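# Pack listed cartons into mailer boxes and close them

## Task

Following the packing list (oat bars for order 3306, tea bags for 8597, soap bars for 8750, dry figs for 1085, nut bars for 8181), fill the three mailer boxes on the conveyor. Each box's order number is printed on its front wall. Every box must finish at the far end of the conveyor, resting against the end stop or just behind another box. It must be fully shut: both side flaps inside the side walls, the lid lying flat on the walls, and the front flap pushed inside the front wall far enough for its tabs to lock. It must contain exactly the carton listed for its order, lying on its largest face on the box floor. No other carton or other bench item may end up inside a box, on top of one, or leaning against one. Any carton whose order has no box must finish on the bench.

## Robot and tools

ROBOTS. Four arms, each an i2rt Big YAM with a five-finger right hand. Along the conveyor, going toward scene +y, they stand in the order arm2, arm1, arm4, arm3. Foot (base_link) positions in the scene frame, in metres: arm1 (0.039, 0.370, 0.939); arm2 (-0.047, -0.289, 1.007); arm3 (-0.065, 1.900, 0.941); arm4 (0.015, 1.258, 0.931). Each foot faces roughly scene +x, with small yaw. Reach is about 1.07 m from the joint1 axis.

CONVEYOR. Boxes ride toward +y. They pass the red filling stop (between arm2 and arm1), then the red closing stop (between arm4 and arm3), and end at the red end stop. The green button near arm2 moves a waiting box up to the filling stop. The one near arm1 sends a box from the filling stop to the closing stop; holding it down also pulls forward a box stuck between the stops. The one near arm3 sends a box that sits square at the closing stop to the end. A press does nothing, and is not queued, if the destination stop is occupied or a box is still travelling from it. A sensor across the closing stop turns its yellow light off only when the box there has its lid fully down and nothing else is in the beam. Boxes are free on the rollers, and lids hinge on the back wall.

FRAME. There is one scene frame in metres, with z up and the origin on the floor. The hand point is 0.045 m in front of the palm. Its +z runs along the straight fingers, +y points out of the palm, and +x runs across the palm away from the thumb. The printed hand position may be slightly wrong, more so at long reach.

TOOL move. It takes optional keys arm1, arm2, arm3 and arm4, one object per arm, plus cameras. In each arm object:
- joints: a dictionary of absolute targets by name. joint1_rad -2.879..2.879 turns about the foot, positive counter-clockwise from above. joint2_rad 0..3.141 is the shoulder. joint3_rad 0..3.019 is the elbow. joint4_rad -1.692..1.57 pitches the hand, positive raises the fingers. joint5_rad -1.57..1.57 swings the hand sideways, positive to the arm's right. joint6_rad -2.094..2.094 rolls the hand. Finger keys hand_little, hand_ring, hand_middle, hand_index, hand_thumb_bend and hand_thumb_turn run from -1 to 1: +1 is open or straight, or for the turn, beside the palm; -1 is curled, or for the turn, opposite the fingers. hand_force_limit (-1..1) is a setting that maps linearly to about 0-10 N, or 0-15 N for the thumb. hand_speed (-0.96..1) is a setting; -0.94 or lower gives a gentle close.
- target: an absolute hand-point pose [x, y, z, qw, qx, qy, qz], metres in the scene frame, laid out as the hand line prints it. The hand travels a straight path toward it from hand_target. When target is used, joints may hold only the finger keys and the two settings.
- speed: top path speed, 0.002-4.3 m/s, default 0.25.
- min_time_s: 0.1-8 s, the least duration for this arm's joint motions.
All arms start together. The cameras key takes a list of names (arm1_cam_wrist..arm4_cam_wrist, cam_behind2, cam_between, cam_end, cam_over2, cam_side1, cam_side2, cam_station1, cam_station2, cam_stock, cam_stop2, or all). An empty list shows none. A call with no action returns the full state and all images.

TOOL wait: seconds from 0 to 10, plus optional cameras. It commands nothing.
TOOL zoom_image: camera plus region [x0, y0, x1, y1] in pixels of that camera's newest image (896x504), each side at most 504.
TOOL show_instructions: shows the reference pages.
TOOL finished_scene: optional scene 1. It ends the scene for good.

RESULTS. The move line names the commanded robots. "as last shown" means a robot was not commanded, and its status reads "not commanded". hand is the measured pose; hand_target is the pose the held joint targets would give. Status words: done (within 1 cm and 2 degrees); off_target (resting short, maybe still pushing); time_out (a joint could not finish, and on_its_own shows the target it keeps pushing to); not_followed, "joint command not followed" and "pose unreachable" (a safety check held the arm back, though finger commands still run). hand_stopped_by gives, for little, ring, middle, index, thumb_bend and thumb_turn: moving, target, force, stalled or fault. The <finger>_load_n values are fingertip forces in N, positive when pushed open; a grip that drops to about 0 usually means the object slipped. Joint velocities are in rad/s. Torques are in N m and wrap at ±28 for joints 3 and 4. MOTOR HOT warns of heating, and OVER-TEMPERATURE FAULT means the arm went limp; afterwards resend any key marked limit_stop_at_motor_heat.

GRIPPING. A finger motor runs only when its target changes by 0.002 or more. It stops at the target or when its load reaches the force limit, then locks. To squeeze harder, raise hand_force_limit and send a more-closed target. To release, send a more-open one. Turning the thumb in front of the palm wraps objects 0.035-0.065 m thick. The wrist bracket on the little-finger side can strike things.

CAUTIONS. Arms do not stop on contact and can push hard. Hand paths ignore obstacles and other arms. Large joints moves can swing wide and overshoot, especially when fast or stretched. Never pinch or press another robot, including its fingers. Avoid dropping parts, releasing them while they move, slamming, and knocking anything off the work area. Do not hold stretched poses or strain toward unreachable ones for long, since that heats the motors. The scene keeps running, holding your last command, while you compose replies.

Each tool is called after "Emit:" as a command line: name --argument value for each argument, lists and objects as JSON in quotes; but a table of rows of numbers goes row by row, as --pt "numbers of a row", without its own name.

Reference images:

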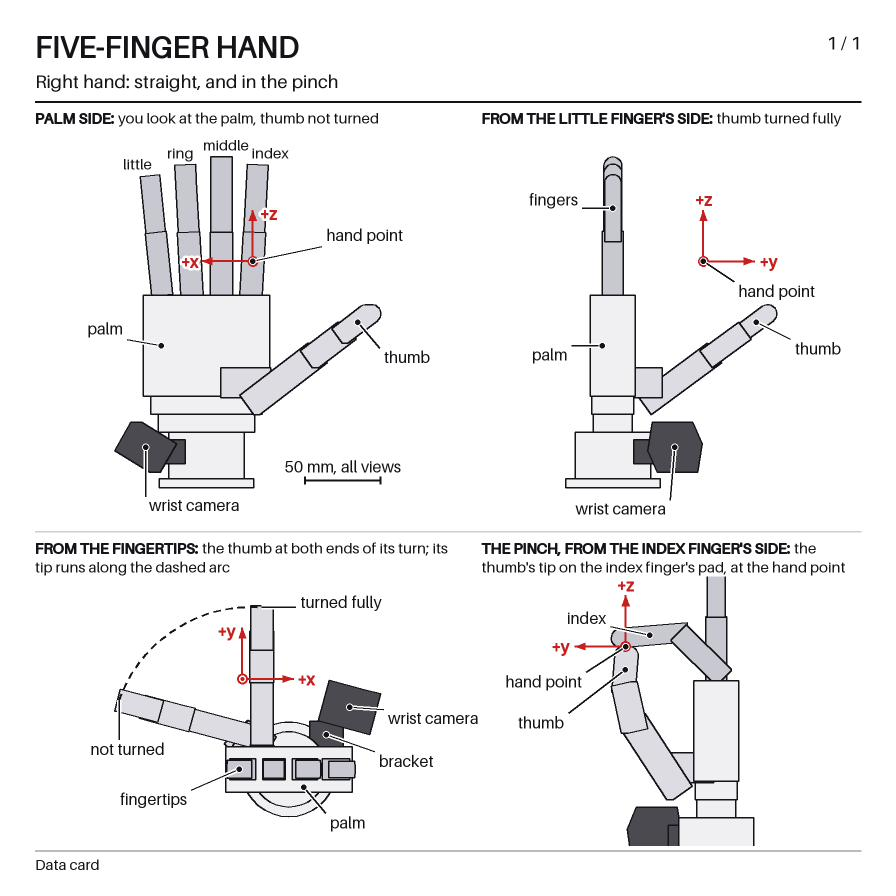

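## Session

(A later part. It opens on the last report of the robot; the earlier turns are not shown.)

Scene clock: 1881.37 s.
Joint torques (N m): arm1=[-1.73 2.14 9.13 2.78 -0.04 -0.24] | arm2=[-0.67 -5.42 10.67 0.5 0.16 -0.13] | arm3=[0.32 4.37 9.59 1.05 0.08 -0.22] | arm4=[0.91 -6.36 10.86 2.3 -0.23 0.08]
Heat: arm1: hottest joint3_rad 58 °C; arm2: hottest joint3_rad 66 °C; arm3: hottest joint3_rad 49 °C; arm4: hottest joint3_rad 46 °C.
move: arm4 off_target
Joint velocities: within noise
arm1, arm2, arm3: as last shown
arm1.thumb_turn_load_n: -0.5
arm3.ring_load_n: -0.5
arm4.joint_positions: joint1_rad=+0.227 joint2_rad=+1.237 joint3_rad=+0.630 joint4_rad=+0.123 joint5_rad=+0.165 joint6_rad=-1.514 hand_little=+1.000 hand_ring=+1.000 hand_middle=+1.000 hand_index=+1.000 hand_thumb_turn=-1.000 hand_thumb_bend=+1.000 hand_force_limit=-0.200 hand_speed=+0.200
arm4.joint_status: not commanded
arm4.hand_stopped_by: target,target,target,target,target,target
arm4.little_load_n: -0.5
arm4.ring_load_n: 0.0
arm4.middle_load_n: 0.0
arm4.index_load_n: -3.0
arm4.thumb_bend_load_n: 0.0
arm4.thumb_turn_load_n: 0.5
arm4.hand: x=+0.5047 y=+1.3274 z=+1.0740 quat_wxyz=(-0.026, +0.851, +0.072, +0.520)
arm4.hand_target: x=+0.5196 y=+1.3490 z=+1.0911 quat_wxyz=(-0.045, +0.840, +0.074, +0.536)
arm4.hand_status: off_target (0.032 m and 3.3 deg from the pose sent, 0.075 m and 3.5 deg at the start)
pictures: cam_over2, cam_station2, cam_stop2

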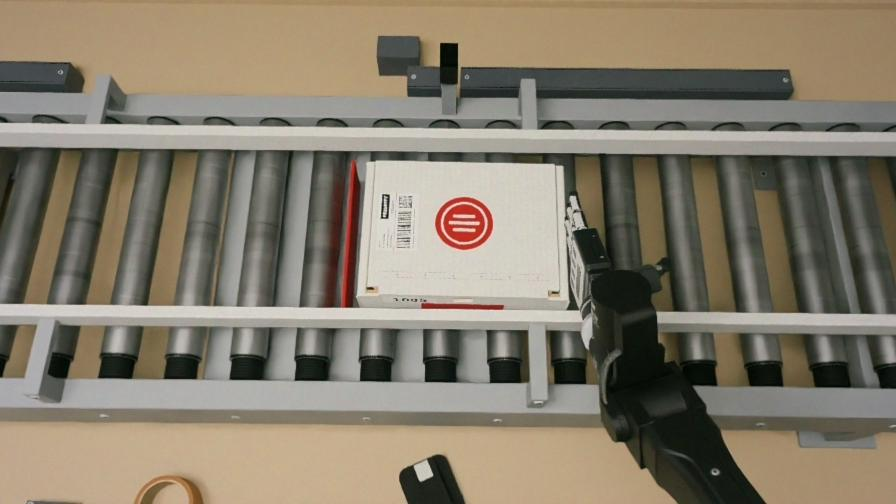

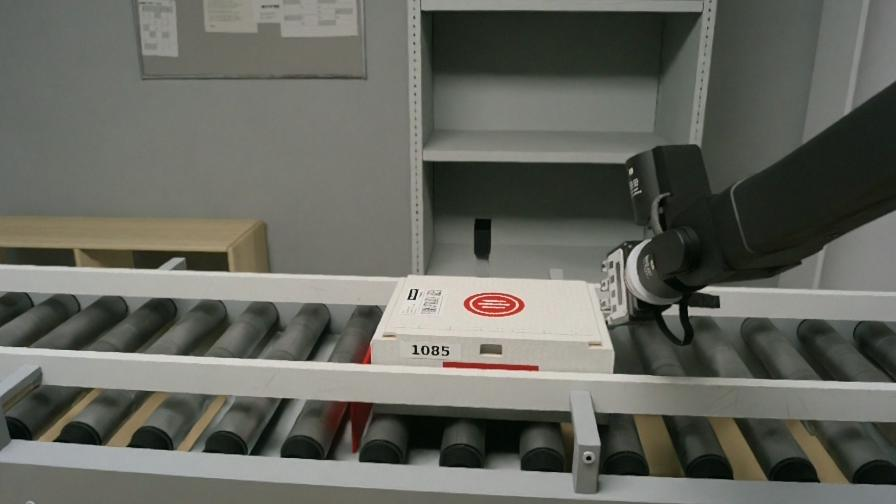

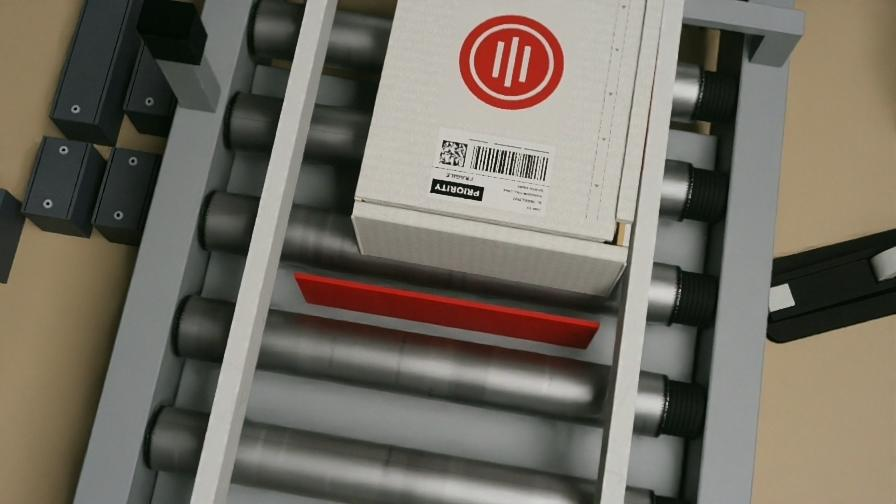

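Emit:
move --arm4 '{"target": [0.52, 1.375, 1.09, -0.0468, 0.8402, 0.0735, 0.5353], "speed": 0.08}' --cameras '["cam_over2", "cam_stop2", "cam_end"]'

Scene clock: 1884.87 s.
Joint torques (N m): arm1=[-1.73 2.14 9.11 2.78 -0.04 -0.24] | arm2=[-0.67 -5.48 10.71 0.5 0.16 -0.13] | arm3=[0.26 4.31 9.58 1.05 0.09 -0.22] | arm4=[0.97 -6.71 10.89 2.18 -0.26 0.1]
Heat: arm1: hottest joint3_rad 58 °C; arm2: hottest joint3_rad 66 °C; arm3: hottest joint3_rad 49 °C; arm4: hottest joint3_rad 47 °C.
move: arm4 off_target
Joint velocities: within noise
arm1, arm2, arm3: as last shown
arm1.thumb_turn_load_n: 0.0
arm3.ring_load_n: 0.0
arm4.joint_positions: joint1_rad=+0.291 joint2_rad=+1.263 joint3_rad=+0.650 joint4_rad=+0.121 joint5_rad=+0.222 joint6_rad=-1.485 hand_little=+1.000 hand_ring=+1.000 hand_middle=+1.000 hand_index=+1.000 hand_thumb_turn=-1.000 hand_thumb_bend=+1.000 hand_force_limit=-0.200 hand_speed=+0.200
arm4.joint_status: not commanded
arm4.hand_stopped_by: target,target,target,target,target,target
arm4.little_load_n: 0.0
arm4.ring_load_n: 0.0
arm4.middle_load_n: 0.0
arm4.index_load_n: -3.0
arm4.thumb_bend_load_n: 0.0
arm4.thumb_turn_load_n: 0.0
arm4.hand: x=+0.5047 y=+1.3510 z=+1.0727 quat_wxyz=(-0.025, +0.851, +0.073, +0.519)
arm4.hand_target: x=+0.5183 y=+1.3745 z=+1.0890 quat_wxyz=(-0.047, +0.841, +0.075, +0.534)
arm4.hand_status: off_target (0.033 m and 3.4 deg from the pose sent, 0.053 m and 3.3 deg at the start)
pictures: cam_end, cam_over2, cam_stop2

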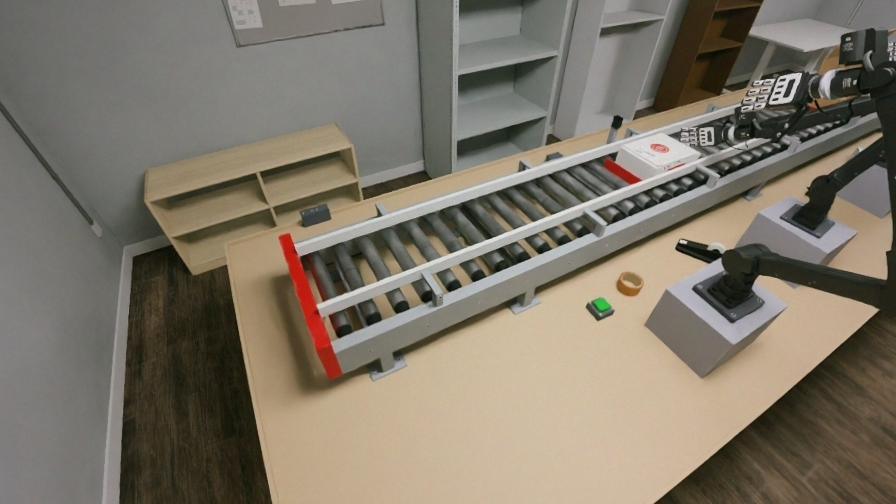

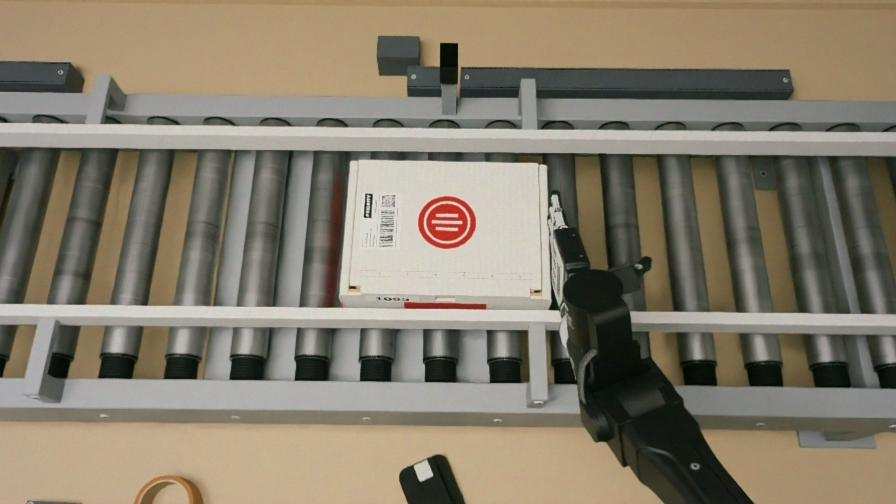

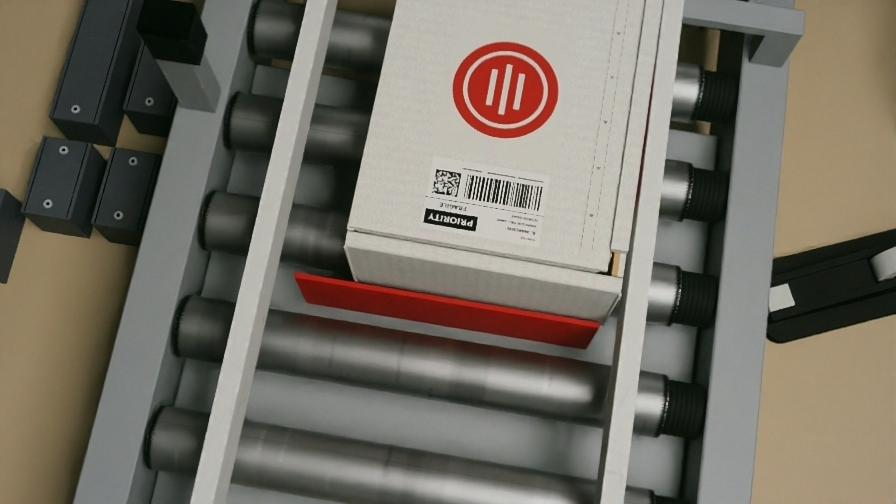

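Emit:
move --arm4 '{"target": [0.52, 1.39, 1.09, -0.0468, 0.8402, 0.0735, 0.5353], "speed": 0.06}' --cameras '["cam_stop2"]'

Emit:
zoom_image --camera "cam_stop2" --region '[280, 180, 660, 370]'

Scene clock: 1890.30 s.
Joint torques (N m): arm1=[-1.73 2.14 9.11 2.78 -0.04 -0.24] | arm2=[-0.62 -5.48 10.7 0.5 0.16 -0.13] | arm3=[0.32 4.42 9.59 1.05 0.09 -0.22] | arm4=[1.73 -7 11.12 2.07 -0.49 0.15]
Heat: arm1: hottest joint3_rad 58 °C; arm2: hottest joint3_rad 66 °C; arm3: hottest joint3_rad 48 °C; arm4: hottest joint3_rad 46 °C.
move: arm4 off_target
Joint velocities: within noise
arm1, arm2, arm3: as last shown
arm4.joint_positions: joint1_rad=+0.317 joint2_rad=+1.278 joint3_rad=+0.662 joint4_rad=+0.121 joint5_rad=+0.264 joint6_rad=-1.472 hand_little=+1.000 hand_ring=+1.000 hand_middle=+1.000 hand_index=+1.000 hand_thumb_turn=-1.000 hand_thumb_bend=+1.000 hand_force_limit=-0.200 hand_speed=+0.200
arm4.joint_status: not commanded
arm4.hand_stopped_by: target,target,target,target,target,target
arm4.little_load_n: 0.0
arm4.ring_load_n: 0.0
arm4.middle_load_n: 0.0
arm4.index_load_n: -5.0
arm4.thumb_bend_load_n: 0.0
arm4.thumb_turn_load_n: 0.0
arm4.hand: x=+0.5055 y=+1.3579 z=+1.0732 quat_wxyz=(-0.017, +0.851, +0.068, +0.520)
arm4.hand_target: x=+0.5182 y=+1.3892 z=+1.0902 quat_wxyz=(-0.047, +0.840, +0.074, +0.535)
arm4.hand_status: off_target (0.039 m and 4.1 deg from the pose sent, 0.045 m and 3.4 deg at the start)

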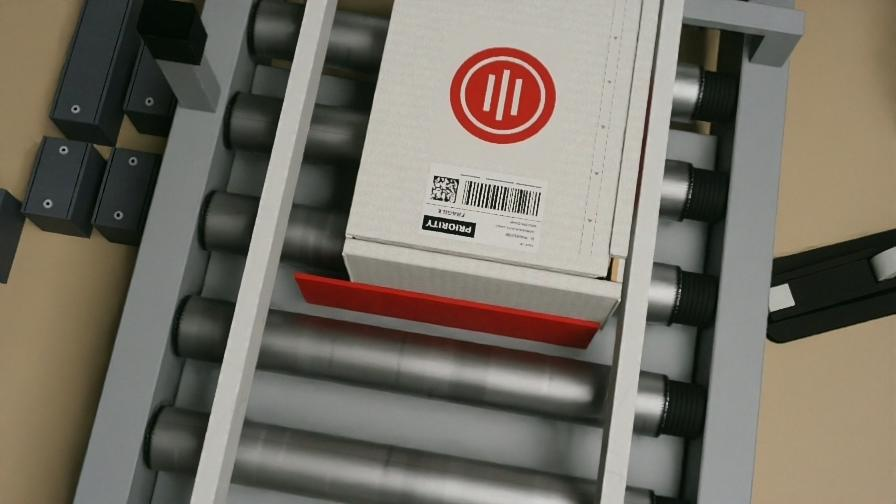

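Scaled by 1.326 from the camera's image (finer frame: 1280x720).

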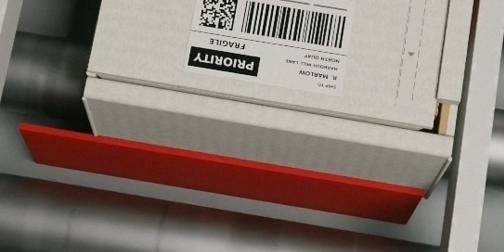

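Emit:
move --arm4 '{"target": [0.50, 1.30, 1.12, -0.0468, 0.8402, 0.0735, 0.5353], "speed": 0.2}' --arm3 '{"target": [0.20, 2.05, 1.20, -0.0318, 0.9572, -0.131, 0.2562], "speed": 0.3}' --cameras '["arm3_cam_wrist", "cam_stop2"]'

Scene clock: 1913.70 s.
Joint torques (N m): arm1=[-1.73 2.14 9.11 2.8 -0.04 -0.24] | arm2=[-0.62 -5.42 10.7 0.49 0.16 -0.13] | arm3=[0.03 -3.37 8.92 1.54 0.01 0.05] | arm4=[-1.85 -8 8.76 1.07 -0.16 -0.3]
Heat: arm1: hottest joint3_rad 58 °C; arm2: hottest joint3_rad 66 °C; arm3: hottest joint3_rad 48 °C; arm4: hottest joint3_rad 47 °C.
move: arm3 off_target; arm4 off_target
Joint velocities: within noise
arm1.joint_positions: joint1_rad=+0.316 joint2_rad=+0.406 joint3_rad=+1.007 joint4_rad=-1.028 joint5_rad=+0.002 joint6_rad=-0.982 hand_little=+1.000 hand_ring=+1.000 hand_middle=+1.000 hand_index=+1.000 hand_thumb_turn=+1.000 hand_thumb_bend=+1.000 hand_force_limit=+0.000 hand_speed=-0.800
arm1.joint_status: not commanded
arm1.hand_stopped_by: target,target,target,target,target,target
arm1.little_load_n: 0.0
arm1.ring_load_n: 0.0
arm1.middle_load_n: 0.0
arm1.index_load_n: 0.0
arm1.thumb_bend_load_n: 0.0
arm1.thumb_turn_load_n: 0.0
arm1.hand: x=+0.2613 y=+0.4380 z=+1.3357 quat_wxyz=(-0.263, +0.835, -0.065, +0.479)
arm1.hand_target: x=+0.2659 y=+0.4351 z=+1.3400 quat_wxyz=(-0.260, +0.828, -0.063, +0.493)
arm1.hand_status: not commanded
arm2.joint_positions: joint1_rad=+0.803 joint2_rad=+1.195 joint3_rad=+1.279 joint4_rad=-1.267 joint5_rad=+0.350 joint6_rad=-0.612 hand_little=+1.000 hand_ring=+1.000 hand_middle=+1.000 hand_index=+1.000 hand_thumb_turn=+1.000 hand_thumb_bend=+1.000 hand_force_limit=+0.000 hand_speed=-0.800
arm2.joint_status: not commanded
arm2.hand_stopped_by: target,target,target,target,target,target
arm2.little_load_n: 0.0
arm2.ring_load_n: 0.0
arm2.middle_load_n: -0.5
arm2.index_load_n: 0.0
arm2.thumb_bend_load_n: 0.0
arm2.thumb_turn_load_n: 0.0
arm2.hand: x=+0.2742 y=-0.1069 z=+1.2866 quat_wxyz=(-0.028, +0.956, -0.146, +0.252)
arm2.hand_target: x=+0.2802 y=-0.0991 z=+1.3007 quat_wxyz=(-0.035, +0.956, -0.137, +0.256)
arm2.hand_status: not commanded
arm3.joint_positions: joint1_rad=+0.789 joint2_rad=+1.019 joint3_rad=+1.094 joint4_rad=-1.290 joint5_rad=+0.342 joint6_rad=-0.650 hand_little=+1.000 hand_ring=+1.000 hand_middle=+1.000 hand_index=+1.000 hand_thumb_turn=+1.000 hand_thumb_bend=+1.000 hand_force_limit=-0.300 hand_speed=+0.300
arm3.joint_status: not commanded
arm3.hand_stopped_by: target,target,target,target,target,target
arm3.little_load_n: 0.0
arm3.ring_load_n: 0.0
arm3.middle_load_n: 0.0
arm3.index_load_n: 0.0
arm3.thumb_bend_load_n: 0.0
arm3.thumb_turn_load_n: 0.0
arm3.hand: x=+0.1981 y=+2.0401 z=+1.1978 quat_wxyz=(-0.008, +0.962, -0.119, +0.246)
arm3.hand_target: x=+0.2006 y=+2.0478 z=+1.1990 quat_wxyz=(-0.021, +0.960, -0.122, +0.251)
arm3.hand_status: off_target (0.010 m and 3.4 deg from the pose sent, 0.349 m and 37.2 deg at the start)
arm4.joint_positions: joint1_rad=+0.159 joint2_rad=+1.120 joint3_rad=+0.643 joint4_rad=+0.035 joint5_rad=+0.035 joint6_rad=-1.514 hand_little=+1.000 hand_ring=+1.000 hand_middle=+1.000 hand_index=+1.000 hand_thumb_turn=-1.000 hand_thumb_bend=+1.000 hand_force_limit=-0.200 hand_speed=+0.200
arm4.joint_status: not commanded
arm4.hand_stopped_by: target,target,target,target,target,target
arm4.little_load_n: 0.0
arm4.ring_load_n: 0.0
arm4.middle_load_n: 0.0
arm4.index_load_n: 0.0
arm4.thumb_bend_load_n: 0.0
arm4.thumb_turn_load_n: 0.0
arm4.hand: x=+0.4994 y=+1.3173 z=+1.1120 quat_wxyz=(-0.067, +0.841, +0.075, +0.531)
arm4.hand_target: x=+0.4996 y=+1.3110 z=+1.1190 quat_wxyz=(-0.061, +0.840, +0.076, +0.534)
arm4.hand_status: off_target (0.019 m and 2.3 deg from the pose sent, 0.075 m and 4.1 deg at the start)

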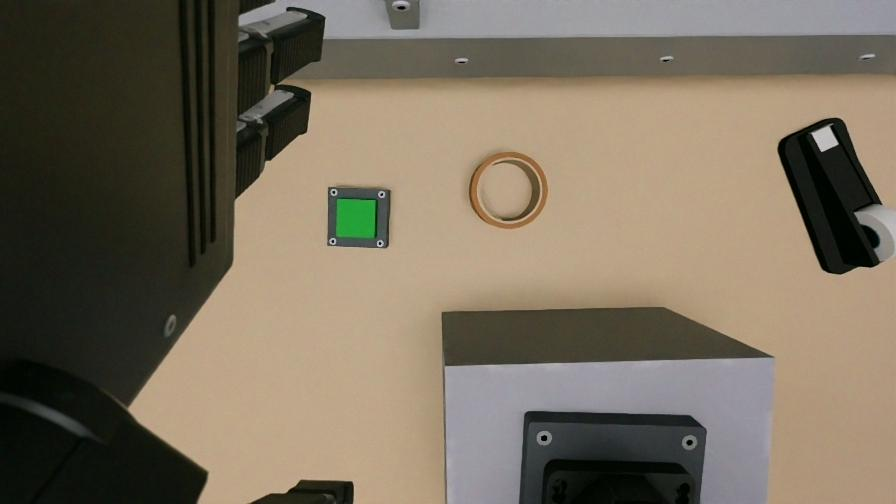

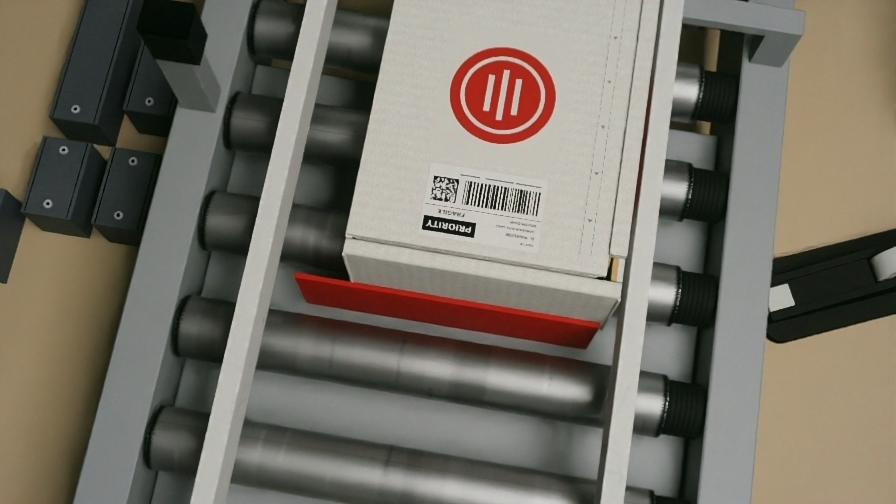

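Emit:
move --arm3 '{"target": [0.225, 2.12, 0.89, -0.0318, 0.9572, -0.131, 0.2562], "speed": 0.3}' --cameras '["arm3_cam_wrist", "cam_end"]'

Scene clock: 1925.20 s.
Joint torques (N m): arm1=[-1.73 2.14 9.11 2.8 -0.04 -0.24] | arm2=[-0.62 -5.48 10.73 0.5 0.16 -0.13] | arm3=[-0.21 -6.42 6.15 1.43 0.42 0.04] | arm4=[-1.85 -7.94 8.76 1.06 -0.17 -0.29]
Heat: arm1: hottest joint3_rad 57 °C; arm2: hottest joint3_rad 66 °C; arm3: hottest joint3_rad 49 °C; arm4: hottest joint3_rad 46 °C.
move: arm3 off_target
Joint velocities: within noise
arm1, arm2, arm4: as last shown
arm2.middle_load_n: 0.0
arm3.joint_positions: joint1_rad=+0.904 joint2_rad=+1.550 joint3_rad=+0.658 joint4_rad=-0.335 joint5_rad=+0.372 joint6_rad=-0.521 hand_little=+1.000 hand_ring=+1.000 hand_middle=+1.000 hand_index=+1.000 hand_thumb_turn=+1.000 hand_thumb_bend=+1.000 hand_force_limit=-0.300 hand_speed=+0.300
arm3.joint_status: not commanded
arm3.hand_stopped_by: target,target,target,target,target,target
arm3.little_load_n: 0.0
arm3.ring_load_n: 0.0
arm3.middle_load_n: 0.0
arm3.index_load_n: 0.0
arm3.thumb_bend_load_n: 0.0
arm3.thumb_turn_load_n: 0.0
arm3.hand: x=+0.2175 y=+2.1085 z=+0.8915 quat_wxyz=(-0.023, +0.960, -0.127, +0.250)
arm3.hand_target: x=+0.2219 y=+2.1165 z=+0.8910 quat_wxyz=(-0.031, +0.957, -0.131, +0.257)
arm3.hand_status: off_target (0.014 m and 1.3 deg from the pose sent, 0.319 m and 3.4 deg at the start)
arm4.joint_positions: joint1_rad=+0.159 joint2_rad=+1.120 joint3_rad=+0.643 joint4_rad=+0.035 joint5_rad=+0.035 joint6_rad=-1.515 hand_little=+1.000 hand_ring=+1.000 hand_middle=+1.000 hand_index=+1.000 hand_thumb_turn=-1.000 hand_thumb_bend=+1.000 hand_force_limit=-0.200 hand_speed=+0.200
arm4.ring_load_n: -0.5
arm4.hand: x=+0.4994 y=+1.3173 z=+1.1120 quat_wxyz=(-0.066, +0.841, +0.076, +0.531)
arm4.hand_target: x=+0.4996 y=+1.3110 z=+1.1191 quat_wxyz=(-0.061, +0.840, +0.077, +0.534)

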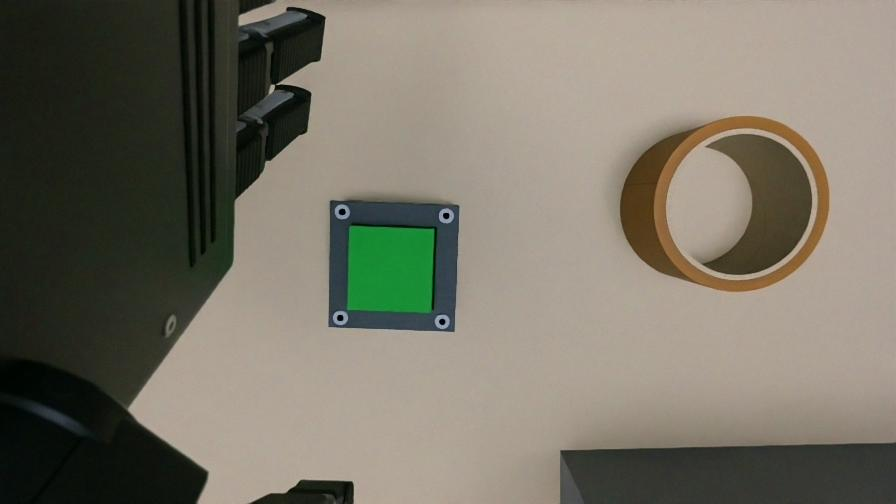

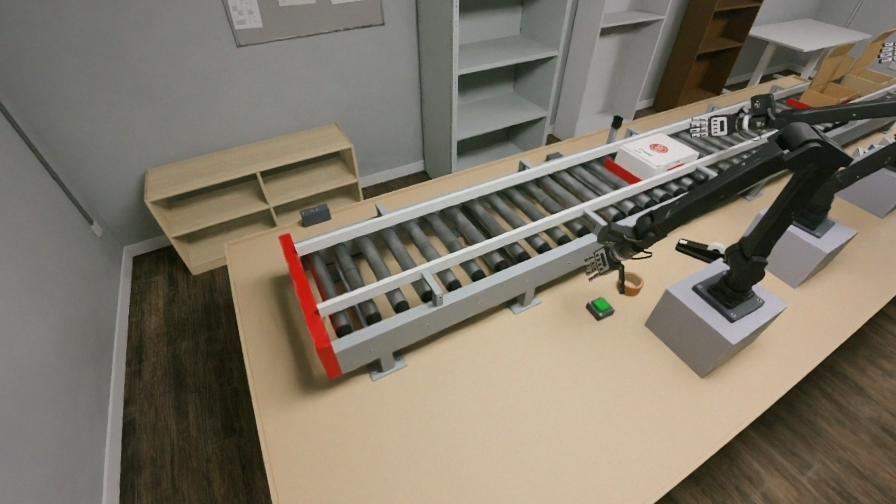

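Emit:
zoom_image --camera "arm3_cam_wrist" --region '[180, 0, 480, 340]'

Scaled by 1.482 from the camera's image (finer frame: 1280x720).

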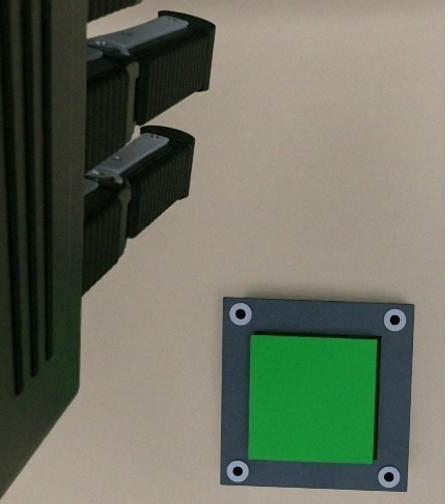

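Emit:
move --arm3 '{"target": [0.14, 2.09, 0.87, -0.0318, 0.9572, -0.131, 0.2562], "speed": 0.2}' --cameras '["arm3_cam_wrist", "cam_end"]'

Emit:
zoom_image --camera "cam_end" --region '[520, 200, 720, 360]'

Scene clock: 1954.17 s.
Joint torques (N m): arm1=[-1.73 2.14 9.13 2.78 -0.04 -0.24] | arm2=[-0.67 -5.42 10.71 0.5 0.16 -0.13] | arm3=[0.09 -6.3 4.19 1.29 0.47 0.07] | arm4=[-1.85 -7.94 8.76 1.06 -0.17 -0.3]
Heat: arm1: hottest joint3_rad 57 °C; arm2: hottest joint3_rad 66 °C; arm3: hottest joint3_rad 46 °C; arm4: hottest joint3_rad 44 °C.
move: arm3 done
Joint velocities: within noise
arm1, arm2, arm4: as last shown
arm3.joint_positions: joint1_rad=+1.063 joint2_rad=+1.484 joint3_rad=+0.480 joint4_rad=-0.297 joint5_rad=+0.424 joint6_rad=-0.361 hand_little=+1.000 hand_ring=+1.000 hand_middle=+1.000 hand_index=+1.000 hand_thumb_turn=+1.000 hand_thumb_bend=+1.000 hand_force_limit=-0.300 hand_speed=+0.300
arm3.joint_status: not commanded
arm3.hand_stopped_by: target,target,target,target,target,target
arm3.little_load_n: 0.0
arm3.ring_load_n: 0.0
arm3.middle_load_n: 0.0
arm3.index_load_n: 0.0
arm3.thumb_bend_load_n: 0.0
arm3.thumb_turn_load_n: 0.0
arm3.hand: x=+0.1384 y=+2.0840 z=+0.8684 quat_wxyz=(-0.018, +0.960, -0.123, +0.249)
arm3.hand_target: x=+0.1398 y=+2.0900 z=+0.8711 quat_wxyz=(-0.031, +0.957, -0.128, +0.257)
arm3.hand_status: done (0.006 m and 2.0 deg from the pose sent, 0.083 m and 1.3 deg at the start)
arm4.ring_load_n: 0.0
arm4.thumb_turn_load_n: 0.5

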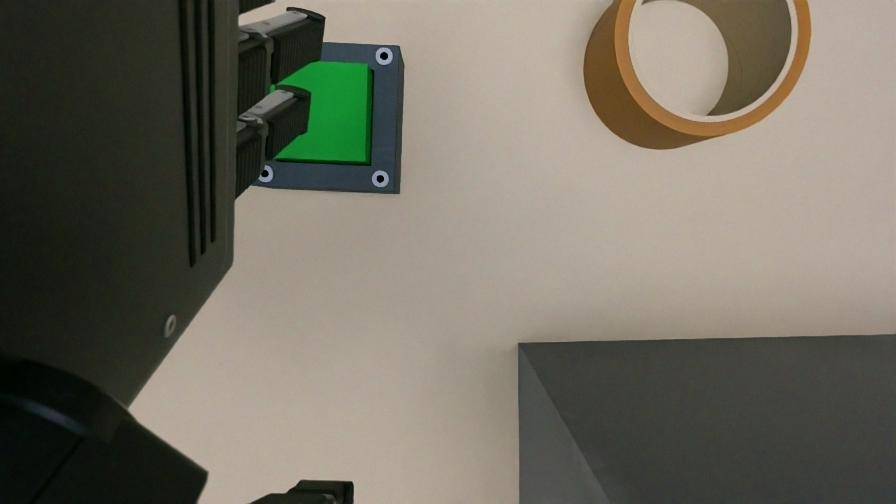

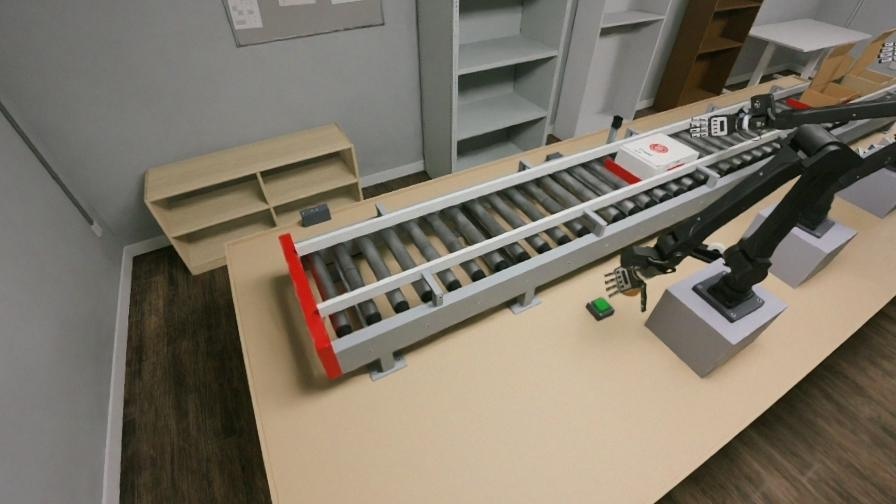

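Scaled by 2.520 from the camera's image (finer frame: 1280x720).

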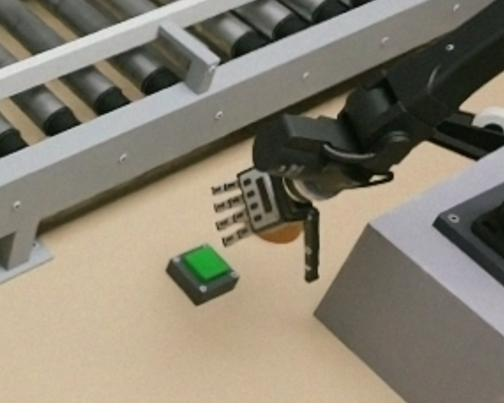

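Emit:
move --arm3 '{"target": [0.146, 2.096, 0.81, -0.0318, 0.9572, -0.131, 0.2562], "speed": 0.12}' --cameras '["arm3_cam_wrist", "cam_end"]'

Emit:
zoom_image --camera "cam_end" --region '[520, 200, 720, 360]'

Scene clock: 1965.13 s.
Joint torques (N m): arm1=[-1.73 2.14 9.11 2.78 -0.04 -0.24] | arm2=[-0.67 -5.42 10.7 0.49 0.17 -0.13] | arm3=[-0.56 -5.77 3.1 1.66 0.27 0.01] | arm4=[-1.85 -7.94 8.76 1.06 -0.16 -0.29]
Heat: arm1: hottest joint3_rad 57 °C; arm2: hottest joint3_rad 66 °C; arm3: hottest joint3_rad 44 °C; arm4: hottest joint3_rad 44 °C.
move: arm3 done
Joint velocities: within noise
arm1, arm2, arm4: as last shown
arm3.joint_positions: joint1_rad=+1.065 joint2_rad=+1.702 joint3_rad=+0.472 joint4_rad=-0.053 joint5_rad=+0.427 joint6_rad=-0.358 hand_little=+1.000 hand_ring=+1.000 hand_middle=+1.000 hand_index=+1.000 hand_thumb_turn=+1.000 hand_thumb_bend=+1.000 hand_force_limit=-0.300 hand_speed=+0.300
arm3.joint_status: not commanded
arm3.hand_stopped_by: target,target,target,target,target,target
arm3.little_load_n: 0.0
arm3.ring_load_n: 0.0
arm3.middle_load_n: 0.0
arm3.index_load_n: -1.0
arm3.thumb_bend_load_n: 0.0
arm3.thumb_turn_load_n: 0.0
arm3.hand: x=+0.1439 y=+2.0914 z=+0.8143 quat_wxyz=(-0.026, +0.959, -0.126, +0.254)
arm3.hand_target: x=+0.1451 y=+2.0952 z=+0.8104 quat_wxyz=(-0.031, +0.957, -0.130, +0.256)
arm3.hand_status: done (0.007 m and 1.0 deg from the pose sent, 0.060 m and 2.0 deg at the start)
arm4.index_load_n: -0.5
arm4.thumb_turn_load_n: 0.0

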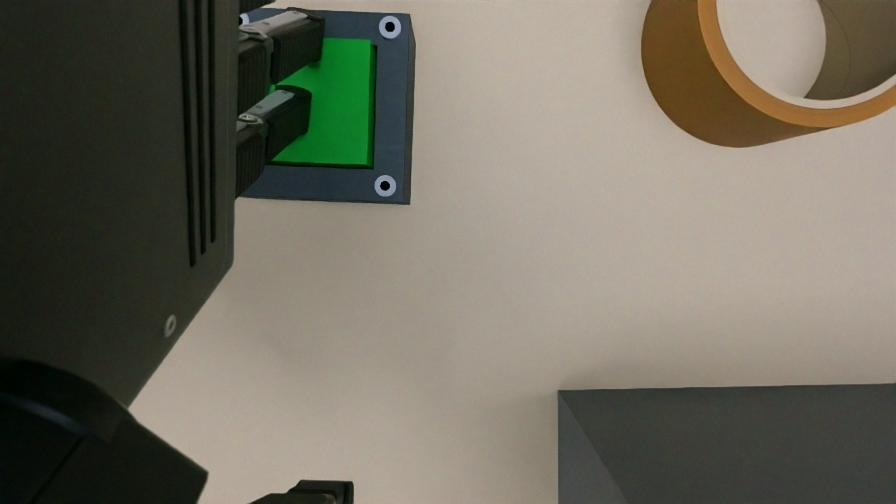

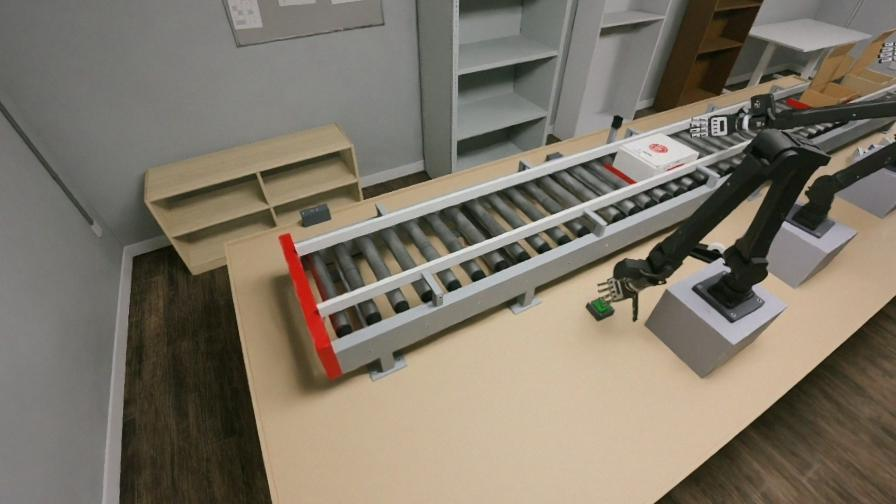

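Scaled by 2.520 from the camera's image (finer frame: 1280x720).

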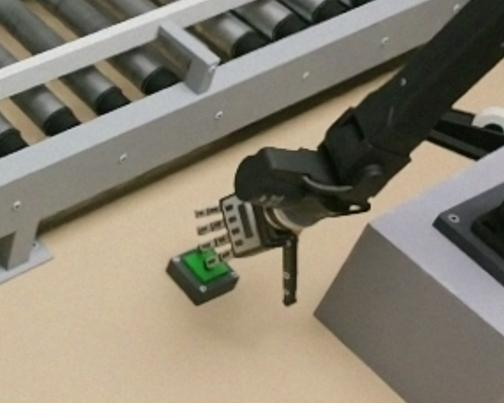

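Emit:
move --arm3 '{"target": [0.148, 2.098, 0.785, -0.0318, 0.9572, -0.131, 0.2562], "speed": 0.12}' --cameras '["cam_end"]'

Emit:
wait --seconds 1.5 --cameras '["cam_end"]'

Scene clock: 1969.50 s.
Joint torques (N m): arm1=[-1.73 2.14 9.13 2.8 -0.04 -0.24] | arm2=[-0.67 -5.48 10.7 0.51 0.16 -0.13] | arm3=[-0.73 -2.08 3.56 1.4 -0.43 0.01] | arm4=[-1.79 -8 8.76 1.05 -0.16 -0.29]
Heat: arm1: hottest joint3_rad 57 °C; arm2: hottest joint3_rad 66 °C; arm3: hottest joint3_rad 44 °C; arm4: hottest joint3_rad 44 °C.
move: arm3 off_target
Joint velocities: within noise
arm1, arm2, arm4: as last shown
arm2.little_load_n: -0.5
arm3.joint_positions: joint1_rad=+1.066 joint2_rad=+1.749 joint3_rad=+0.472 joint4_rad=+0.040 joint5_rad=+0.457 joint6_rad=-0.358 hand_little=+1.000 hand_ring=+1.000 hand_middle=+1.000 hand_index=+1.000 hand_thumb_turn=+1.000 hand_thumb_bend=+1.000 hand_force_limit=-0.300 hand_speed=+0.300
arm3.joint_status: not commanded
arm3.hand_stopped_by: target,target,target,target,target,target
arm3.little_load_n: 0.0
arm3.ring_load_n: 0.0
arm3.middle_load_n: 0.0
arm3.index_load_n: -3.0
arm3.thumb_bend_load_n: 0.0
arm3.thumb_turn_load_n: 0.5
arm3.hand: x=+0.1543 y=+2.0983 z=+0.8054 quat_wxyz=(-0.039, +0.951, -0.132, +0.276)
arm3.hand_target: x=+0.1490 y=+2.0959 z=+0.7882 quat_wxyz=(-0.029, +0.956, -0.132, +0.262)
arm3.hand_status: off_target (0.021 m and 2.6 deg from the pose sent, 0.030 m and 1.0 deg at the start)
arm4.index_load_n: 0.0

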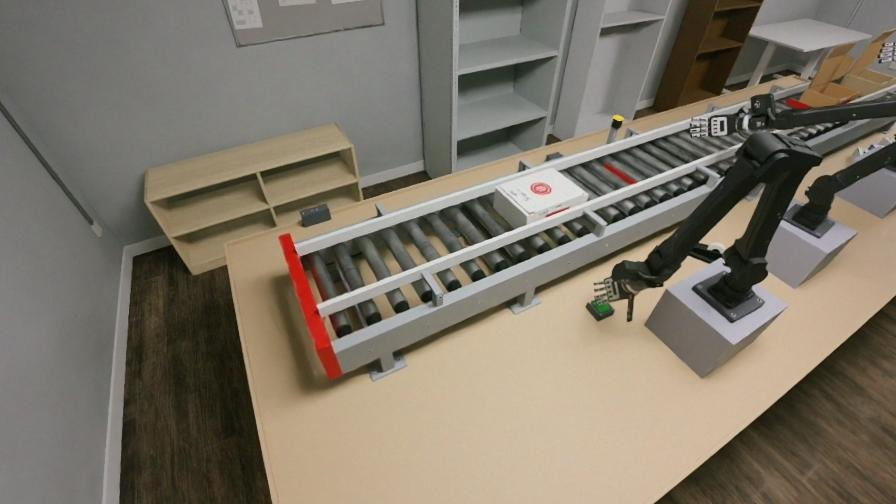

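Scene clock: 1971.00 s.
Joint torques (N m): arm1=[-1.67 2.14 9.1 2.8 -0.04 -0.24] | arm2=[-0.62 -5.42 10.71 0.5 0.16 -0.13] | arm3=[-0.73 -2.08 3.56 1.47 -0.43 0.01] | arm4=[-1.85 -8 8.77 1.06 -0.16 -0.29]
Heat: arm1: hottest joint3_rad 57 °C; arm2: hottest joint3_rad 66 °C; arm3: hottest joint3_rad 44 °C; arm4: hottest joint3_rad 44 °C.
Joint velocities: within noise
arm1.joint_positions: joint1_rad=+0.316 joint2_rad=+0.406 joint3_rad=+1.007 joint4_rad=-1.028 joint5_rad=+0.002 joint6_rad=-0.982 hand_little=+1.000 hand_ring=+1.000 hand_middle=+1.000 hand_index=+1.000 hand_thumb_turn=+1.000 hand_thumb_bend=+1.000 hand_force_limit=+0.000 hand_speed=-0.800
arm1.joint_status: not commanded
arm1.hand_stopped_by: target,target,target,target,target,target
arm1.little_load_n: 0.0
arm1.ring_load_n: 0.0
arm1.middle_load_n: 0.0
arm1.index_load_n: 0.0
arm1.thumb_bend_load_n: 0.0
arm1.thumb_turn_load_n: 0.0
arm1.hand: x=+0.2613 y=+0.4380 z=+1.3357 quat_wxyz=(-0.263, +0.835, -0.065, +0.479)
arm1.hand_target: x=+0.2659 y=+0.4351 z=+1.3400 quat_wxyz=(-0.260, +0.828, -0.063, +0.493)
arm1.hand_status: not commanded
arm2.joint_positions: joint1_rad=+0.803 joint2_rad=+1.195 joint3_rad=+1.279 joint4_rad=-1.267 joint5_rad=+0.350 joint6_rad=-0.612 hand_little=+1.000 hand_ring=+1.000 hand_middle=+1.000 hand_index=+1.000 hand_thumb_turn=+1.000 hand_thumb_bend=+1.000 hand_force_limit=+0.000 hand_speed=-0.800
arm2.joint_status: not commanded
arm2.hand_stopped_by: target,target,target,target,target,target
arm2.little_load_n: 0.0
arm2.ring_load_n: 0.0
arm2.middle_load_n: 0.0
arm2.index_load_n: 0.0
arm2.thumb_bend_load_n: 0.0
arm2.thumb_turn_load_n: 0.0
arm2.hand: x=+0.2742 y=-0.1069 z=+1.2866 quat_wxyz=(-0.028, +0.956, -0.146, +0.252)
arm2.hand_target: x=+0.2802 y=-0.0991 z=+1.3007 quat_wxyz=(-0.035, +0.956, -0.137, +0.256)
arm2.hand_status: not commanded
arm3.joint_positions: joint1_rad=+1.066 joint2_rad=+1.749 joint3_rad=+0.472 joint4_rad=+0.040 joint5_rad=+0.457 joint6_rad=-0.358 hand_little=+1.000 hand_ring=+1.000 hand_middle=+1.000 hand_index=+1.000 hand_thumb_turn=+1.000 hand_thumb_bend=+1.000 hand_force_limit=-0.300 hand_speed=+0.300
arm3.joint_status: not commanded
arm3.hand_stopped_by: target,target,target,target,target,target
arm3.little_load_n: 0.0
arm3.ring_load_n: 0.0
arm3.middle_load_n: 0.0
arm3.index_load_n: -3.0
arm3.thumb_bend_load_n: 0.0
arm3.thumb_turn_load_n: 0.0
arm3.hand: x=+0.1543 y=+2.0983 z=+0.8054 quat_wxyz=(-0.039, +0.951, -0.132, +0.276)
arm3.hand_target: x=+0.1490 y=+2.0959 z=+0.7882 quat_wxyz=(-0.029, +0.956, -0.132, +0.262)
arm3.hand_status: off_target (0.021 m and 2.6 deg from the pose sent, 0.030 m and 1.0 deg at the start)
arm4.joint_positions: joint1_rad=+0.159 joint2_rad=+1.120 joint3_rad=+0.643 joint4_rad=+0.035 joint5_rad=+0.035 joint6_rad=-1.515 hand_little=+1.000 hand_ring=+1.000 hand_middle=+1.000 hand_index=+1.000 hand_thumb_turn=-1.000 hand_thumb_bend=+1.000 hand_force_limit=-0.200 hand_speed=+0.200
arm4.joint_status: not commanded
arm4.hand_stopped_by: target,target,target,target,target,target
arm4.little_load_n: 0.0
arm4.ring_load_n: 0.0
arm4.middle_load_n: 0.0
arm4.index_load_n: 0.0
arm4.thumb_bend_load_n: 0.0
arm4.thumb_turn_load_n: 0.0
arm4.hand: x=+0.4994 y=+1.3173 z=+1.1120 quat_wxyz=(-0.066, +0.841, +0.076, +0.531)
arm4.hand_target: x=+0.4996 y=+1.3110 z=+1.1191 quat_wxyz=(-0.061, +0.840, +0.077, +0.534)
arm4.hand_status: not commanded
wait: 1.50 s; at rest by 0.27 s

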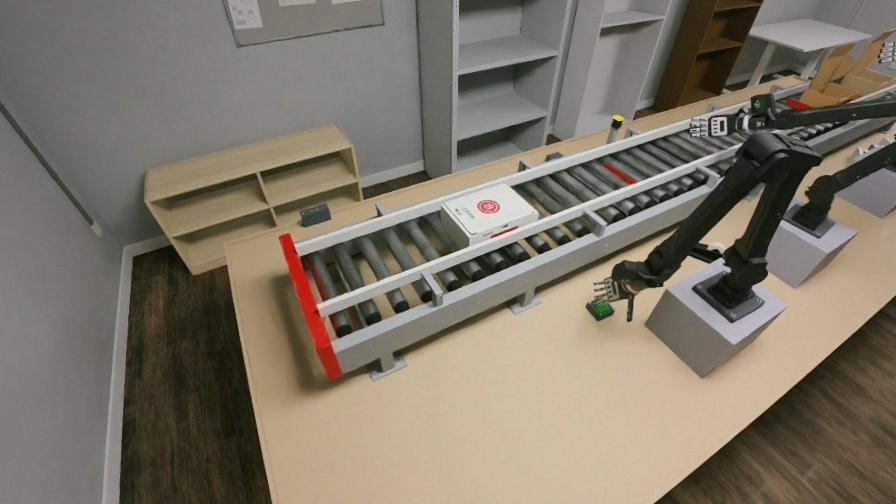

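Emit:
move --arm3 '{"target": [0.14, 2.07, 0.95, -0.0318, 0.9572, -0.131, 0.2562], "speed": 0.3}' --arm4 '{"target": [0.40, 1.18, 1.2, -0.0468, 0.8402, 0.0735, 0.5353], "speed": 0.3}' --cameras '["arm2_cam_wrist", "cam_stock", "cam_station1", "cam_side1", "cam_end"]'

Scene clock: 1977.40 s.
Joint torques (N m): arm1=[-1.67 2.14 9.11 2.8 -0.04 -0.24] | arm2=[-0.67 -5.48 10.73 0.5 0.17 -0.13] | arm3=[-1.03 -4.25 9.76 0.18 0.04 -0.16] | arm4=[-1.61 -2.14 12.92 0.98 -0.34 -0.31]
Heat: arm1: hottest joint3_rad 57 °C; arm2: hottest joint3_rad 66 °C; arm3: hottest joint3_rad 44 °C; arm4: hottest joint3_rad 44 °C.
move: arm3 off_target; arm4 off_target
Joint velocities: within noise
arm1, arm2: as last shown
arm1.thumb_turn_load_n: 0.5
arm3.joint_positions: joint1_rad=+1.030 joint2_rad=+1.197 joint3_rad=+0.475 joint4_rad=-0.573 joint5_rad=+0.405 joint6_rad=-0.372 hand_little=+1.000 hand_ring=+1.000 hand_middle=+1.000 hand_index=+1.000 hand_thumb_turn=+1.000 hand_thumb_bend=+1.000 hand_force_limit=-0.300 hand_speed=+0.300
arm3.joint_status: not commanded
arm3.hand_stopped_by: target,target,target,target,target,target
arm3.little_load_n: 0.0
arm3.ring_load_n: 0.0
arm3.middle_load_n: 0.0
arm3.index_load_n: 0.0
arm3.thumb_bend_load_n: 0.0
arm3.thumb_turn_load_n: 0.0
arm3.hand: x=+0.1271 y=+2.0577 z=+0.9319 quat_wxyz=(-0.019, +0.960, -0.134, +0.243)
arm3.hand_target: x=+0.1384 y=+2.0734 z=+0.9472 quat_wxyz=(-0.037, +0.958, -0.136, +0.250)
arm3.hand_status: off_target (0.025 m and 2.1 deg from the pose sent, 0.148 m and 2.6 deg at the start)
arm4.joint_positions: joint1_rad=-0.313 joint2_rad=+0.692 joint3_rad=+0.605 joint4_rad=-0.419 joint5_rad=-0.345 joint6_rad=-1.716 hand_little=+1.000 hand_ring=+1.000 hand_middle=+1.000 hand_index=+1.000 hand_thumb_turn=-1.000 hand_thumb_bend=+1.000 hand_force_limit=-0.200 hand_speed=+0.200
arm4.joint_status: not commanded
arm4.hand_stopped_by: target,target,target,target,target,target
arm4.little_load_n: 0.0
arm4.ring_load_n: 0.0
arm4.middle_load_n: 0.0
arm4.index_load_n: 0.0
arm4.thumb_bend_load_n: 0.0
arm4.thumb_turn_load_n: 0.0
arm4.hand: x=+0.3941 y=+1.1805 z=+1.1687 quat_wxyz=(-0.053, +0.851, +0.058, +0.519)
arm4.hand_target: x=+0.4007 y=+1.1757 z=+1.1999 quat_wxyz=(-0.044, +0.840, +0.064, +0.537)
arm4.hand_status: off_target (0.032 m and 3.0 deg from the pose sent, 0.191 m and 2.3 deg at the start)
pictures: arm2_cam_wrist, cam_end, cam_side1, cam_station1, cam_stock

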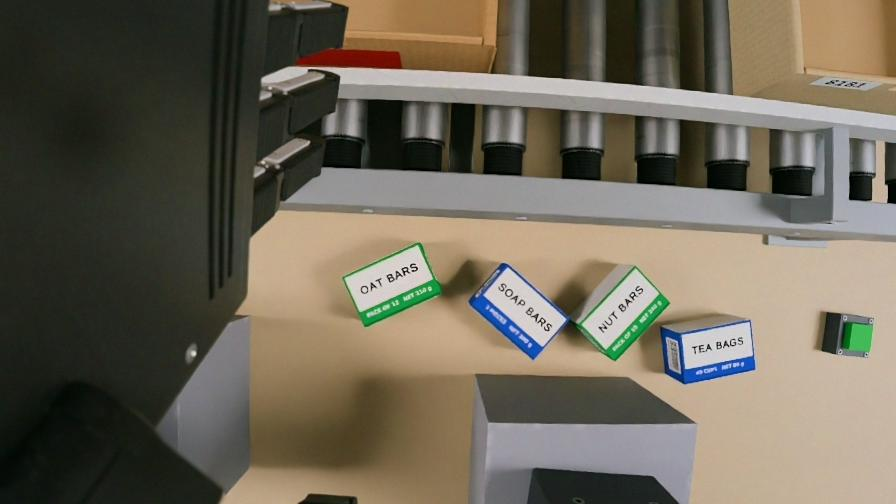

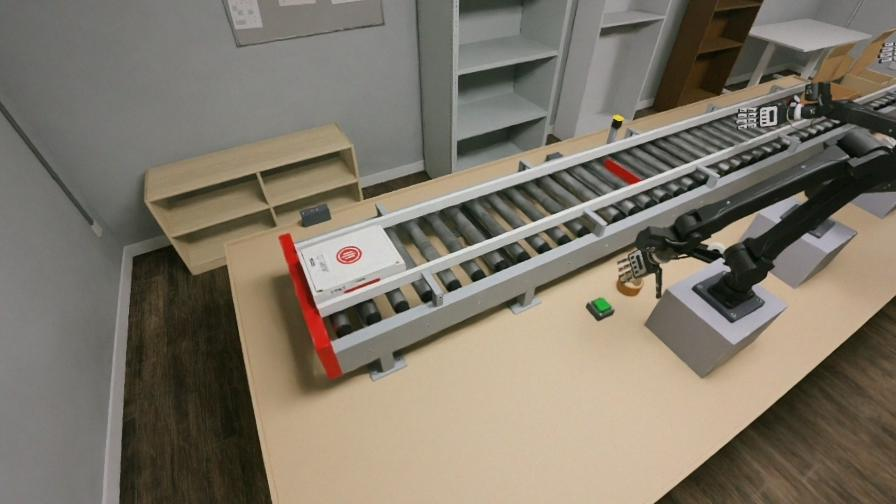

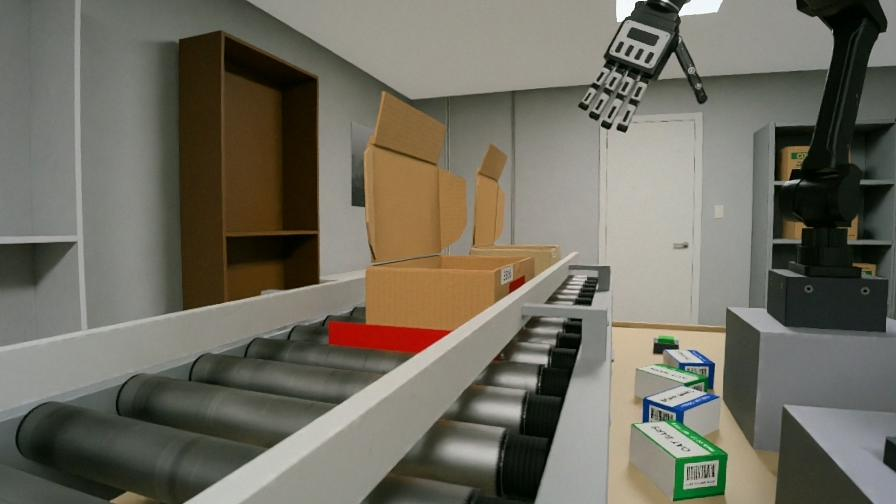

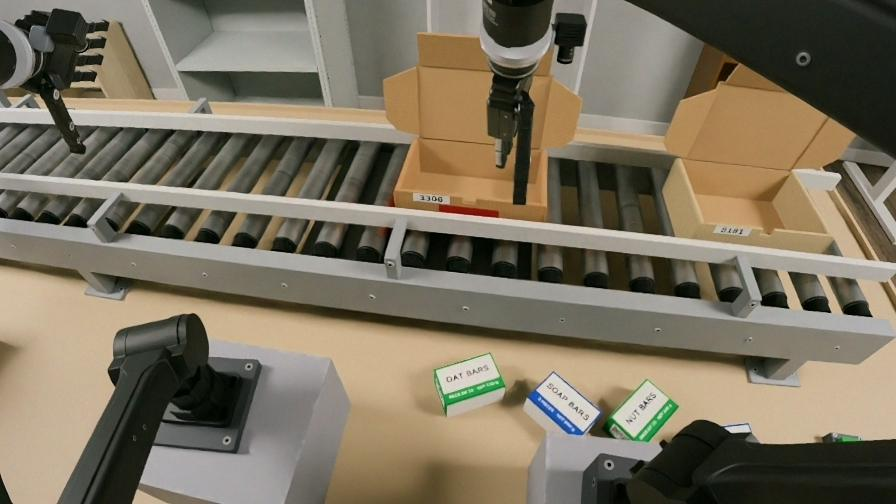

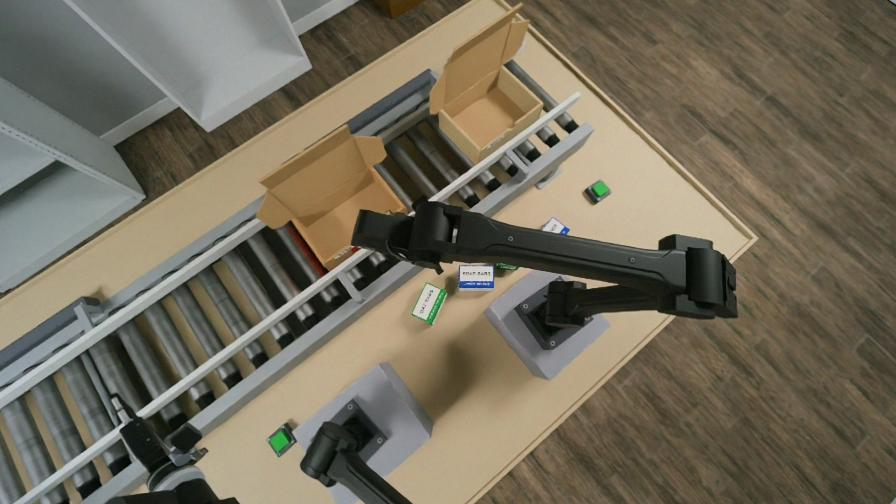

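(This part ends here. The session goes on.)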